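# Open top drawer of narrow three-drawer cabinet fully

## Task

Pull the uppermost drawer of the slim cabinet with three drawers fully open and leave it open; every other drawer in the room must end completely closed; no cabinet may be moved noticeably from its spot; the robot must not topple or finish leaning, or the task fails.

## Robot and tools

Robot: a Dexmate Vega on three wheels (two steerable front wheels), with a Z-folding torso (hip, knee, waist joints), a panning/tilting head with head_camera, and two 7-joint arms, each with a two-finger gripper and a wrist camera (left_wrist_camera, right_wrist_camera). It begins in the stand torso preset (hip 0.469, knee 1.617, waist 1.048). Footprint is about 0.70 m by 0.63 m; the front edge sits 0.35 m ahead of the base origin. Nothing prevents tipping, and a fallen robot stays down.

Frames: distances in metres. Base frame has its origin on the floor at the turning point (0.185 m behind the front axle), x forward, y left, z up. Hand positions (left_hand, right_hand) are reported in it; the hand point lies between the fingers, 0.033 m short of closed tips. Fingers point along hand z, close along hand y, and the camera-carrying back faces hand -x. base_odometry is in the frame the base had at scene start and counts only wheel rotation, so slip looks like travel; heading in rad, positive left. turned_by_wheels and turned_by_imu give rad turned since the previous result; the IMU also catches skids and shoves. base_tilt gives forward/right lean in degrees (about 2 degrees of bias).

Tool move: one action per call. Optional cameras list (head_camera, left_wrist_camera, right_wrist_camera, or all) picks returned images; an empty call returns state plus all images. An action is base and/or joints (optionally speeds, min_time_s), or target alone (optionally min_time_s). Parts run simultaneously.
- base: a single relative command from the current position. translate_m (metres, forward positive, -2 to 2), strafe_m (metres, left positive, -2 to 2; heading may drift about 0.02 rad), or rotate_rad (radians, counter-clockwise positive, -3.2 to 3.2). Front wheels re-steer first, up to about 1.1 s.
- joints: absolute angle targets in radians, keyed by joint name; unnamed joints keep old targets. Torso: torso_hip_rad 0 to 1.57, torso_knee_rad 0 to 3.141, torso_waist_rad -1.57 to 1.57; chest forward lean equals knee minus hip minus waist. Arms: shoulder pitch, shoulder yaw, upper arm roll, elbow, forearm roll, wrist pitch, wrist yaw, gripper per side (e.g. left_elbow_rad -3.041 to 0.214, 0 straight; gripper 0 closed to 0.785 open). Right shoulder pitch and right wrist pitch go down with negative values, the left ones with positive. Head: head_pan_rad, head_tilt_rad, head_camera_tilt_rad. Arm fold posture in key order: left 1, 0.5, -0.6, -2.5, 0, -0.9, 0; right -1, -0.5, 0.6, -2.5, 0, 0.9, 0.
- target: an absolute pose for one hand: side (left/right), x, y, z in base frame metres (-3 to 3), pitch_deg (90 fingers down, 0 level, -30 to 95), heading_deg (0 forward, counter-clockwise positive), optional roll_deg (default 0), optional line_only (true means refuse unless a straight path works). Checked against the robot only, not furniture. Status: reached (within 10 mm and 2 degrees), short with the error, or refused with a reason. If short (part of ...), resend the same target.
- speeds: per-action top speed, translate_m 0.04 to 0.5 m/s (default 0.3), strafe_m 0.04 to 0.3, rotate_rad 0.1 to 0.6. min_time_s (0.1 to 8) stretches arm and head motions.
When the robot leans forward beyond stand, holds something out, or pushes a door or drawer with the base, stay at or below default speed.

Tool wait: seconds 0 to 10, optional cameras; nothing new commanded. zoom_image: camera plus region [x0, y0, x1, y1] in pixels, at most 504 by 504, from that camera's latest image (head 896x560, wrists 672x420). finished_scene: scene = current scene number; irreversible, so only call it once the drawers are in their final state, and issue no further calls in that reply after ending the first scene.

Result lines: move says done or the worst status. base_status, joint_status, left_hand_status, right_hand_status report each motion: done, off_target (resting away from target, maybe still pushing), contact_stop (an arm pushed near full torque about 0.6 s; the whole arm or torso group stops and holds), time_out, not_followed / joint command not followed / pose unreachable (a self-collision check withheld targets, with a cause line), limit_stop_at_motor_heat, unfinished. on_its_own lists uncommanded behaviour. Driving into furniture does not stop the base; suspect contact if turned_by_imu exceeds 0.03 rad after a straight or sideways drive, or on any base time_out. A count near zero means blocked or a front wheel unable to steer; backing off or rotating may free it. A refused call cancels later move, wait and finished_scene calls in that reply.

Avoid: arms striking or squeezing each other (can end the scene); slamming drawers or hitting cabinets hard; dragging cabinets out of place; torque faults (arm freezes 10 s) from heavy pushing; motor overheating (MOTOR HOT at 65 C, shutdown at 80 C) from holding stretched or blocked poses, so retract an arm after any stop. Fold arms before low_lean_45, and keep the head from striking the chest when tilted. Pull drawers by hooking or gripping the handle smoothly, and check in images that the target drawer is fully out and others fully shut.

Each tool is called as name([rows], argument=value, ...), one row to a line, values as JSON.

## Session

move(cameras=["all"])

Scene clock: 0.00 s.
Joint torques (N m): no reading
Motor temperatures (°C): left_arm=[31 31 31 26 40 35 41] | right_arm=[29 27 32 31 36 36 33]
base_odometry: x=+0.000 y=+0.000 heading=+0.000
turned_by_wheels: +0.000
turned_by_imu: +0.000
base_tilt: forward=+0.1 right=+0.8
base_status: not commanded
joint_positions: torso_hip_rad=+0.469 torso_knee_rad=+1.617 torso_waist_rad=+1.048 left_shoulder_pitch_rad=+2.199 left_shoulder_yaw_rad=+0.008 left_upper_arm_roll_rad=-0.009 left_elbow_rad=-1.083 left_forearm_roll_rad=+0.016 left_wrist_pitch_rad=-0.484 left_wrist_yaw_rad=+0.004 left_gripper_rad=+0.005 right_shoulder_pitch_rad=-2.208 right_shoulder_yaw_rad=+0.017 right_upper_arm_roll_rad=-0.013 right_elbow_rad=-1.119 right_forearm_roll_rad=-0.015 right_wrist_pitch_rad=+0.484 right_wrist_yaw_rad=-0.019 right_gripper_rad=+0.005 head_pan_rad=+0.000 head_tilt_rad=+0.000 head_camera_tilt_rad=+0.000
joint_status: not commanded
chest: x=-0.0111 y=+0.0000 z=+1.4155 quat_wxyz=(+0.999, +0.000, +0.050, +0.000) (m; base frame)
left_hand: x=+0.1637 y=+0.2372 z=+0.6154 quat_wxyz=(+0.407, +0.009, +0.913, +0.007) pitch_deg=+41.9 heading_deg=+0.4 roll_deg=+1.6 back=up (m; base frame)
right_hand: x=+0.1747 y=-0.2171 z=+0.6263 quat_wxyz=(+0.419, +0.002, +0.908, +0.001) pitch_deg=+40.4 heading_deg=+0.0 roll_deg=+0.2 back=up (m; base frame)
pictures: head_camera, left_wrist_camera, right_wrist_camera

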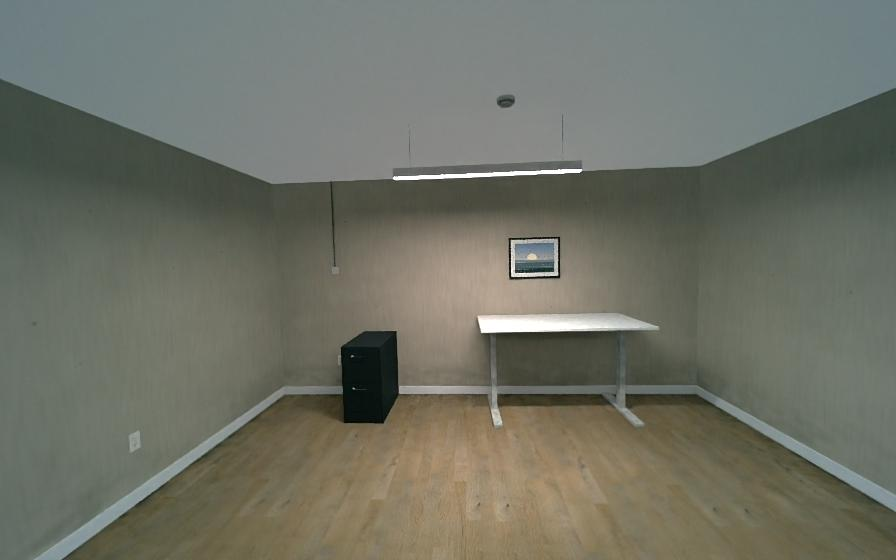

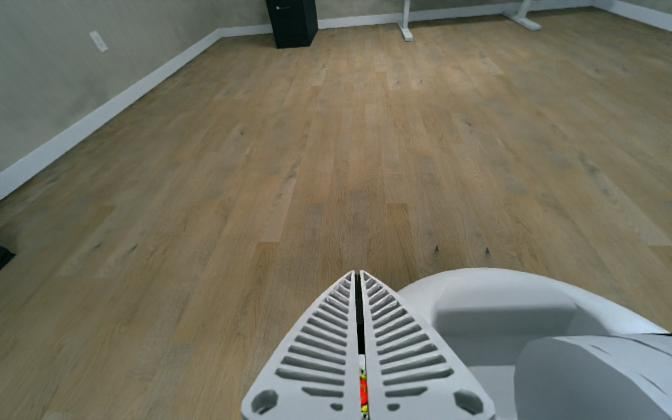

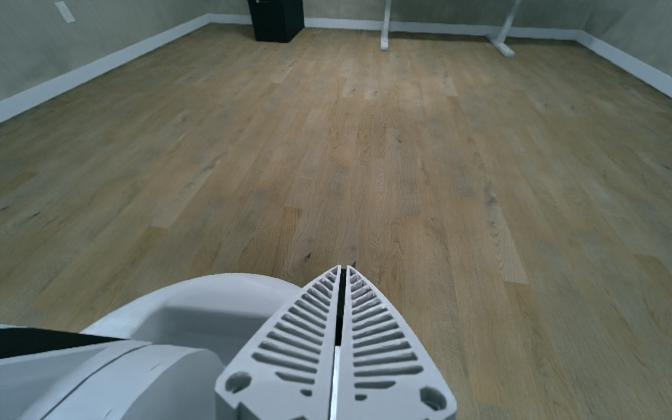

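move(base={"rotate_rad": -1.57}, joints={"left_shoulder_pitch_rad": 1.0, "left_shoulder_yaw_rad": -0.067, "left_upper_arm_roll_rad": -0.324, "left_elbow_rad": -1.2, "left_forearm_roll_rad": -1.381, "left_wrist_pitch_rad": 0.272, "left_wrist_yaw_rad": -0.632, "right_shoulder_pitch_rad": -1.3, "right_elbow_rad": -2.2, "right_wrist_pitch_rad": 0.0, "head_pan_rad": 0, "head_camera_tilt_rad": 0.3}, cameras=["head_camera"])

Scene clock: 6.80 s.
Joint torques (N m): left_arm=[-30.76 -2.19 -1.43 -7.65 -0.78 -0.11 -1.26] | right_arm=[28.77 -0.93 0.66 -6.55 0.19 1.24 -0.2]
move: done
base_odometry: x=+0.002 y=+0.001 heading=-1.574
turned_by_wheels: -1.574
turned_by_imu: -1.566
base_tilt: forward=+0.1 right=+0.8
base_status: done
joint_positions: torso_hip_rad=+0.469 torso_knee_rad=+1.617 torso_waist_rad=+1.048 left_shoulder_pitch_rad=+1.004 left_shoulder_yaw_rad=-0.067 left_upper_arm_roll_rad=-0.323 left_elbow_rad=-1.199 left_forearm_roll_rad=-1.377 left_wrist_pitch_rad=+0.270 left_wrist_yaw_rad=-0.630 left_gripper_rad=+0.005 right_shoulder_pitch_rad=-1.301 right_shoulder_yaw_rad=+0.017 right_upper_arm_roll_rad=-0.013 right_elbow_rad=-2.199 right_forearm_roll_rad=-0.015 right_wrist_pitch_rad=+0.000 right_wrist_yaw_rad=-0.019 right_gripper_rad=+0.005 head_pan_rad=+0.000 head_tilt_rad=+0.000 head_camera_tilt_rad=+0.300
joint_status: all done
chest: x=-0.0111 y=+0.0000 z=+1.4155 quat_wxyz=(+0.999, +0.000, +0.050, +0.000) (m; base frame)
left_hand: x=+0.7579 y=+0.2956 z=+1.3384 quat_wxyz=(+0.642, -0.301, +0.304, -0.636) pitch_deg=-39.3 heading_deg=-0.1 roll_deg=-89.4 (m; base frame)
right_hand: x=+0.5867 y=-0.2289 z=+1.5515 quat_wxyz=(+0.926, +0.010, +0.376, -0.001) pitch_deg=-45.8 heading_deg=-1.5 roll_deg=+1.4 back=up (m; base frame)
pictures: head_camera

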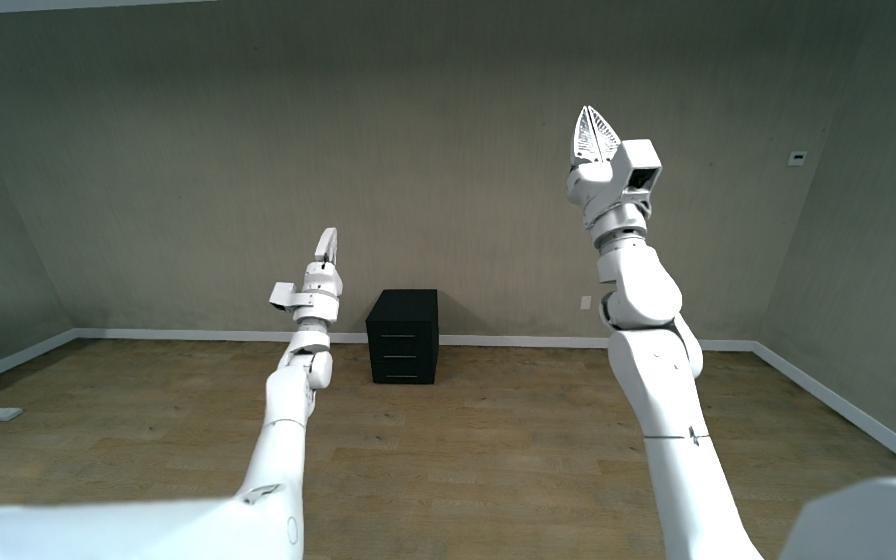

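zoom_image(camera="head_camera", region=[350, 270, 470, 400])

Scaled by 3.877 from the camera's 896x560 image, which has a finer 960x600 frame.

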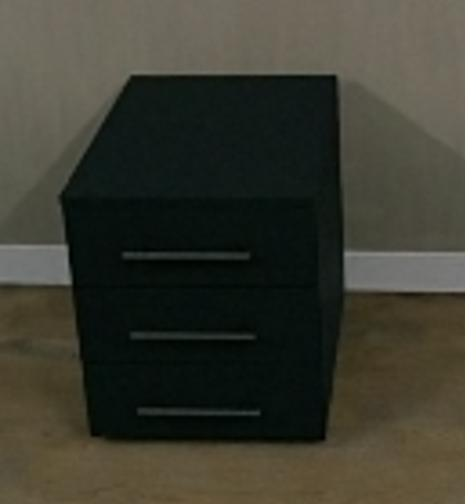

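move(base={"translate_m": 1.1}, joints={"torso_hip_rad": 0.0, "torso_knee_rad": 0.4, "torso_waist_rad": -0.4, "head_camera_tilt_rad": -0.1, "left_gripper_rad": 0.4}, cameras=["head_camera", "left_wrist_camera"])

Scene clock: 14.63 s.
Joint torques (N m): left_arm=[-11.62 -1.06 -3.73 -6.6 -0.58 0.09 -1.39] | right_arm=[15.11 -2.08 0.53 -8.87 0.13 3.06 -0.11]
move: done
base_odometry: x=-0.002 y=-1.099 heading=-1.575
turned_by_wheels: -0.001
turned_by_imu: -0.003
base_tilt: forward=+0.1 right=+0.7
base_status: done
joint_positions: torso_hip_rad=+0.001 torso_knee_rad=+0.400 torso_waist_rad=-0.400 left_shoulder_pitch_rad=+1.000 left_shoulder_yaw_rad=-0.067 left_upper_arm_roll_rad=-0.324 left_elbow_rad=-1.200 left_forearm_roll_rad=-1.381 left_wrist_pitch_rad=+0.272 left_wrist_yaw_rad=-0.632 left_gripper_rad=+0.400 right_shoulder_pitch_rad=-1.300 right_shoulder_yaw_rad=+0.017 right_upper_arm_roll_rad=-0.013 right_elbow_rad=-2.200 right_forearm_roll_rad=-0.015 right_wrist_pitch_rad=+0.000 right_wrist_yaw_rad=-0.019 right_gripper_rad=+0.005 head_pan_rad=+0.000 head_tilt_rad=+0.000 head_camera_tilt_rad=-0.100
joint_status: all done
chest: x=+0.1019 y=+0.0000 z=+0.9863 quat_wxyz=(+0.921, +0.000, +0.389, +0.000) (m; base frame)
left_hand: x=+0.6427 y=+0.2962 z=+0.4353 quat_wxyz=(+0.500, -0.500, +0.503, -0.497) pitch_deg=+0.3 heading_deg=+0.0 roll_deg=-89.7 (m; base frame)
right_hand: x=+0.6471 y=-0.2289 z=+0.7058 quat_wxyz=(+0.741, +0.009, +0.671, -0.004) pitch_deg=-5.7 heading_deg=-1.1 roll_deg=+0.5 back=up (m; base frame)
pictures: head_camera, left_wrist_camera

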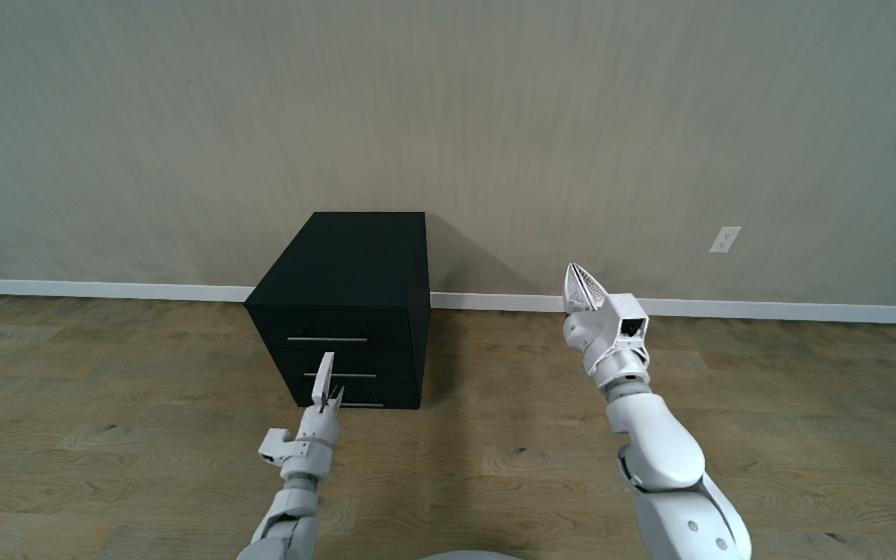

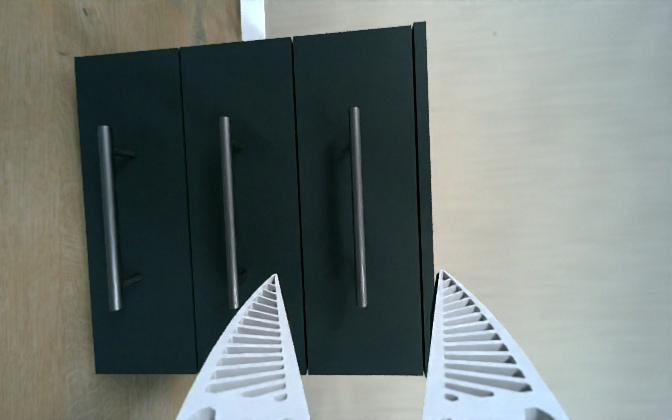

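move(target={"side": "left", "x": 0.65, "y": 0.313, "z": 0.439, "pitch_deg": 0, "heading_deg": 0, "roll_deg": -90, "line_only": true}, cameras=[])

move(base={"translate_m": 0.125}, speeds={"translate_m": 0.15}, cameras=["left_wrist_camera"])

Scene clock: 16.03 s.
Joint torques (N m): left_arm=[-13.76 4.86 -3.99 -4.85 -0.72 0.03 -1.37] | right_arm=[14.45 -1.68 0.48 -7.69 0.17 2.11 -0.25]
move: done
base_odometry: x=-0.002 y=-1.099 heading=-1.575
turned_by_wheels: +0.000
turned_by_imu: +0.000
base_tilt: forward=+0.1 right=+0.8
base_status: not commanded
joint_positions: torso_hip_rad=+0.001 torso_knee_rad=+0.400 torso_waist_rad=-0.400 left_shoulder_pitch_rad=+0.978 left_shoulder_yaw_rad=-0.039 left_upper_arm_roll_rad=-0.340 left_elbow_rad=-1.176 left_forearm_roll_rad=-1.397 left_wrist_pitch_rad=+0.297 left_wrist_yaw_rad=-0.633 left_gripper_rad=+0.400 right_shoulder_pitch_rad=-1.300 right_shoulder_yaw_rad=+0.017 right_upper_arm_roll_rad=-0.013 right_elbow_rad=-2.200 right_forearm_roll_rad=-0.015 right_wrist_pitch_rad=+0.000 right_wrist_yaw_rad=-0.019 right_gripper_rad=+0.005 head_pan_rad=+0.000 head_tilt_rad=+0.000 head_camera_tilt_rad=-0.100
joint_status: not commanded
chest: x=+0.1019 y=+0.0000 z=+0.9863 quat_wxyz=(+0.921, +0.000, +0.389, +0.000) (m; base frame)
left_hand: x=+0.6490 y=+0.3107 z=+0.4382 quat_wxyz=(+0.500, -0.500, +0.501, -0.500) pitch_deg=+0.1 heading_deg=+0.0 roll_deg=-90.0 (m; base frame)
left_hand_status: reached (straight line, planned for 0.4 s): 3 mm and 0.1 deg off.
right_hand: x=+0.6471 y=-0.2289 z=+0.7058 quat_wxyz=(+0.741, +0.009, +0.671, -0.004) pitch_deg=-5.7 heading_deg=-1.1 roll_deg=+0.5 back=up (m; base frame)
pictures: none
No camera images: "cameras" was empty.

Scene clock: 17.77 s.
Joint torques (N m): left_arm=[-22.83 4.16 0.37 -9.14 -0.56 0.01 -0.46] | right_arm=[14.47 -0.69 0.34 -7.87 0.06 2.43 -0.01]
move: done
base_odometry: x=-0.002 y=-1.224 heading=-1.575
turned_by_wheels: +0.000
turned_by_imu: +0.000
base_tilt: forward=+0.1 right=+0.7
base_status: done
joint_positions: torso_hip_rad=+0.001 torso_knee_rad=+0.400 torso_waist_rad=-0.400 left_shoulder_pitch_rad=+0.975 left_shoulder_yaw_rad=-0.035 left_upper_arm_roll_rad=-0.343 left_elbow_rad=-1.172 left_forearm_roll_rad=-1.399 left_wrist_pitch_rad=+0.300 left_wrist_yaw_rad=-0.633 left_gripper_rad=+0.400 right_shoulder_pitch_rad=-1.300 right_shoulder_yaw_rad=+0.017 right_upper_arm_roll_rad=-0.013 right_elbow_rad=-2.200 right_forearm_roll_rad=-0.015 right_wrist_pitch_rad=+0.000 right_wrist_yaw_rad=-0.019 right_gripper_rad=+0.005 head_pan_rad=+0.000 head_tilt_rad=+0.000 head_camera_tilt_rad=-0.100
joint_status: not commanded
chest: x=+0.1019 y=+0.0000 z=+0.9863 quat_wxyz=(+0.921, +0.000, +0.389, +0.000) (m; base frame)
left_hand: x=+0.6496 y=+0.3130 z=+0.4384 quat_wxyz=(+0.500, -0.500, +0.500, -0.500) pitch_deg=+0.1 heading_deg=+0.0 roll_deg=+90.0 (m; base frame)
right_hand: x=+0.6471 y=-0.2289 z=+0.7058 quat_wxyz=(+0.741, +0.009, +0.671, -0.004) pitch_deg=-5.7 heading_deg=-1.1 roll_deg=+0.5 back=up (m; base frame)
pictures: left_wrist_camera

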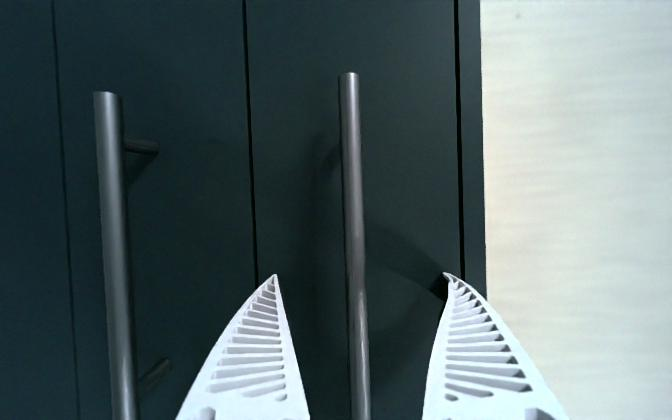

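move(joints={"left_gripper_rad": 0.0}, cameras=["left_wrist_camera"])

move(base={"translate_m": -0.3}, speeds={"translate_m": 0.12}, cameras=["head_camera", "left_wrist_camera"])

Scene clock: 19.03 s.
Joint torques (N m): left_arm=[-15.05 5.08 0.53 -6.15 -0.45 0.76 -1.49] | right_arm=[14.62 -0.44 -0.32 -8.75 0.03 2.59 -0.04]
move: done
base_odometry: x=-0.002 y=-1.224 heading=-1.576
turned_by_wheels: +0.000
turned_by_imu: -0.001
base_tilt: forward=+0.1 right=+0.7
base_status: not commanded
joint_positions: torso_hip_rad=+0.001 torso_knee_rad=+0.400 torso_waist_rad=-0.400 left_shoulder_pitch_rad=+0.974 left_shoulder_yaw_rad=-0.035 left_upper_arm_roll_rad=-0.343 left_elbow_rad=-1.172 left_forearm_roll_rad=-1.399 left_wrist_pitch_rad=+0.300 left_wrist_yaw_rad=-0.633 left_gripper_rad=+0.000 right_shoulder_pitch_rad=-1.300 right_shoulder_yaw_rad=+0.017 right_upper_arm_roll_rad=-0.013 right_elbow_rad=-2.200 right_forearm_roll_rad=-0.015 right_wrist_pitch_rad=+0.000 right_wrist_yaw_rad=-0.019 right_gripper_rad=+0.005 head_pan_rad=+0.000 head_tilt_rad=+0.000 head_camera_tilt_rad=-0.100
joint_status: all done
chest: x=+0.1019 y=+0.0000 z=+0.9863 quat_wxyz=(+0.921, +0.000, +0.389, +0.000) (m; base frame)
left_hand: x=+0.6498 y=+0.3131 z=+0.4386 quat_wxyz=(+0.500, -0.500, +0.500, -0.500) pitch_deg=+0.0 heading_deg=+0.0 roll_deg=+90.0 (m; base frame)
right_hand: x=+0.6470 y=-0.2289 z=+0.7058 quat_wxyz=(+0.741, +0.009, +0.671, -0.004) pitch_deg=-5.7 heading_deg=-1.1 roll_deg=+0.5 back=up (m; base frame)
pictures: left_wrist_camera

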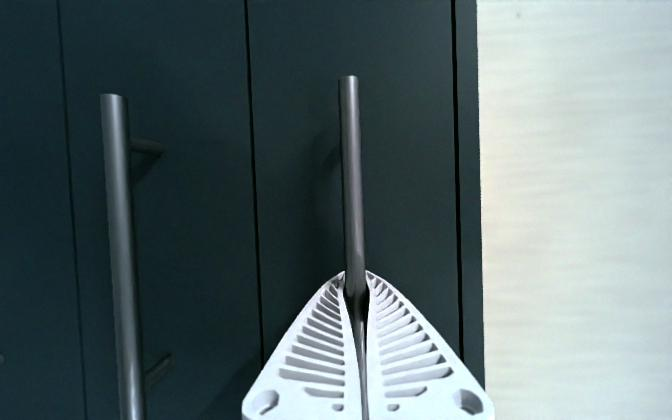

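Scene clock: 22.40 s.
Joint torques (N m): left_arm=[-9.87 -0.66 6.54 -6.63 1.87 4.13 -1.69] | right_arm=[15.26 -0.44 0.77 -8.38 0.12 2.44 0.01]
move: done
base_odometry: x=-0.001 y=-0.924 heading=-1.576
turned_by_wheels: +0.000
turned_by_imu: +0.000
base_tilt: forward=+0.1 right=+0.8
base_status: done
joint_positions: torso_hip_rad=+0.001 torso_knee_rad=+0.400 torso_waist_rad=-0.400 left_shoulder_pitch_rad=+0.974 left_shoulder_yaw_rad=-0.035 left_upper_arm_roll_rad=-0.343 left_elbow_rad=-1.172 left_forearm_roll_rad=-1.400 left_wrist_pitch_rad=+0.299 left_wrist_yaw_rad=-0.633 left_gripper_rad=+0.000 right_shoulder_pitch_rad=-1.300 right_shoulder_yaw_rad=+0.017 right_upper_arm_roll_rad=-0.013 right_elbow_rad=-2.200 right_forearm_roll_rad=-0.015 right_wrist_pitch_rad=+0.000 right_wrist_yaw_rad=-0.019 right_gripper_rad=+0.005 head_pan_rad=+0.000 head_tilt_rad=+0.000 head_camera_tilt_rad=-0.100
joint_status: not commanded
chest: x=+0.1019 y=+0.0000 z=+0.9863 quat_wxyz=(+0.921, +0.000, +0.389, +0.000) (m; base frame)
left_hand: x=+0.6498 y=+0.3139 z=+0.4387 quat_wxyz=(+0.500, -0.500, +0.500, -0.499) pitch_deg=+0.0 heading_deg=+0.1 roll_deg=-90.0 (m; base frame)
right_hand: x=+0.6471 y=-0.2289 z=+0.7058 quat_wxyz=(+0.741, +0.009, +0.671, -0.004) pitch_deg=-5.7 heading_deg=-1.1 roll_deg=+0.5 back=up (m; base frame)
pictures: head_camera, left_wrist_camera

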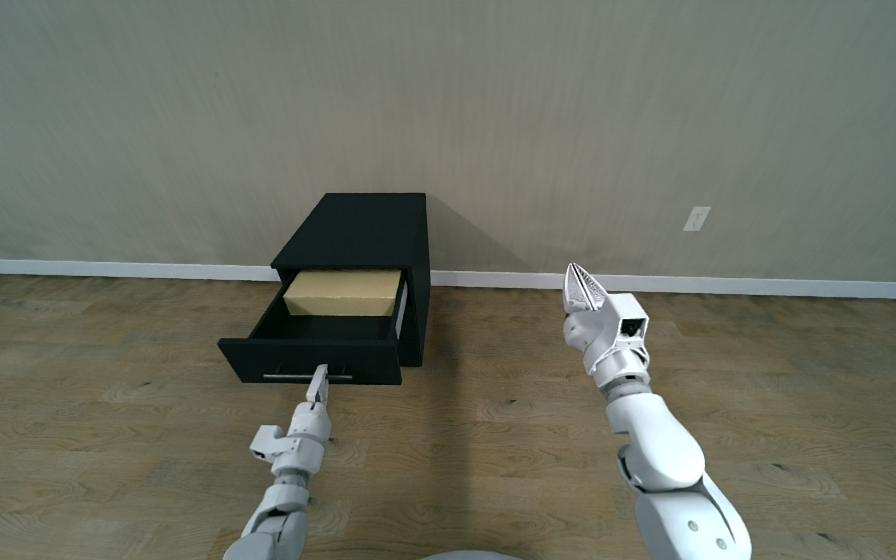

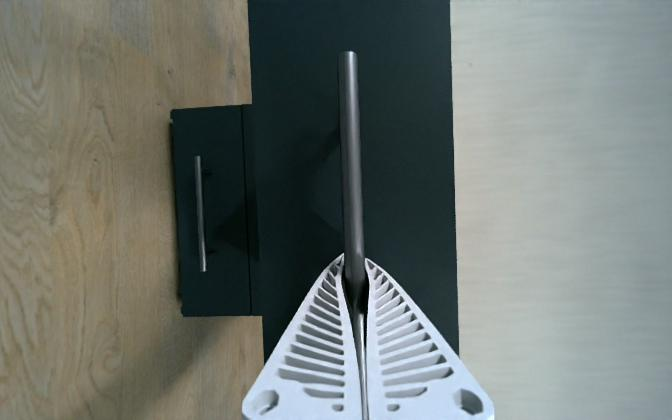

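move(base={"translate_m": -0.13}, speeds={"translate_m": 0.07}, cameras=["head_camera", "left_wrist_camera"])

Scene clock: 25.23 s.
Joint torques (N m): left_arm=[-7.91 -1.01 1.7 -4.93 -0.42 0.51 -1.23] | right_arm=[14.86 -2.23 0.31 -7.3 0.14 2.25 -0.02]
move: done
base_odometry: x=+0.000 y=-0.794 heading=-1.577
turned_by_wheels: -0.001
turned_by_imu: -0.001
base_tilt: forward=+0.1 right=+0.7
base_status: done
joint_positions: torso_hip_rad=+0.001 torso_knee_rad=+0.400 torso_waist_rad=-0.400 left_shoulder_pitch_rad=+0.974 left_shoulder_yaw_rad=-0.035 left_upper_arm_roll_rad=-0.343 left_elbow_rad=-1.172 left_forearm_roll_rad=-1.400 left_wrist_pitch_rad=+0.300 left_wrist_yaw_rad=-0.633 left_gripper_rad=+0.000 right_shoulder_pitch_rad=-1.300 right_shoulder_yaw_rad=+0.017 right_upper_arm_roll_rad=-0.013 right_elbow_rad=-2.200 right_forearm_roll_rad=-0.015 right_wrist_pitch_rad=+0.000 right_wrist_yaw_rad=-0.019 right_gripper_rad=+0.005 head_pan_rad=+0.000 head_tilt_rad=+0.000 head_camera_tilt_rad=-0.100
joint_status: not commanded
chest: x=+0.1019 y=+0.0000 z=+0.9863 quat_wxyz=(+0.921, +0.000, +0.389, +0.000) (m; base frame)
left_hand: x=+0.6499 y=+0.3132 z=+0.4388 quat_wxyz=(+0.500, -0.500, +0.500, -0.500) pitch_deg=+0.0 heading_deg=+0.0 roll_deg=-90.0 (m; base frame)
right_hand: x=+0.6470 y=-0.2289 z=+0.7058 quat_wxyz=(+0.741, +0.009, +0.671, -0.004) pitch_deg=-5.7 heading_deg=-1.1 roll_deg=+0.5 back=up (m; base frame)
pictures: head_camera, left_wrist_camera

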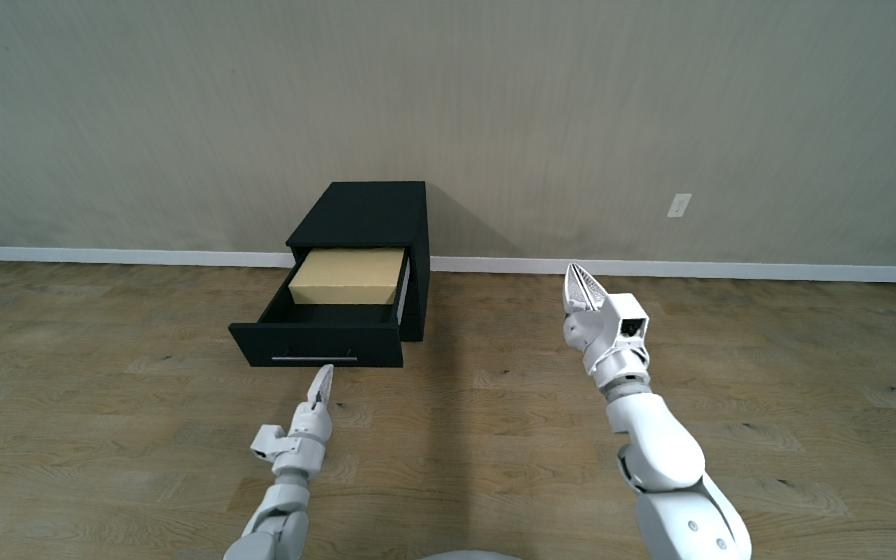

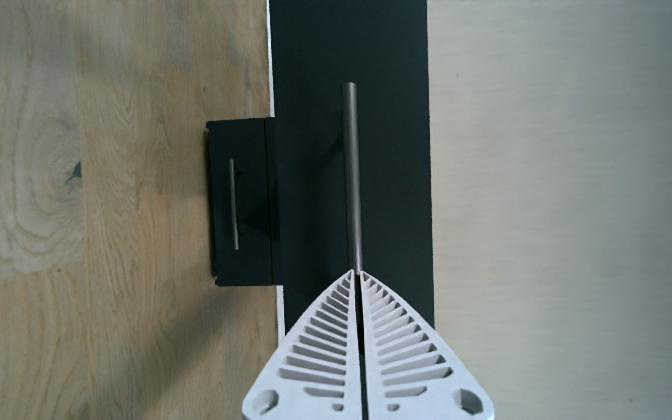

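finished_scene(scene=3)

The scene is finished: the task was done.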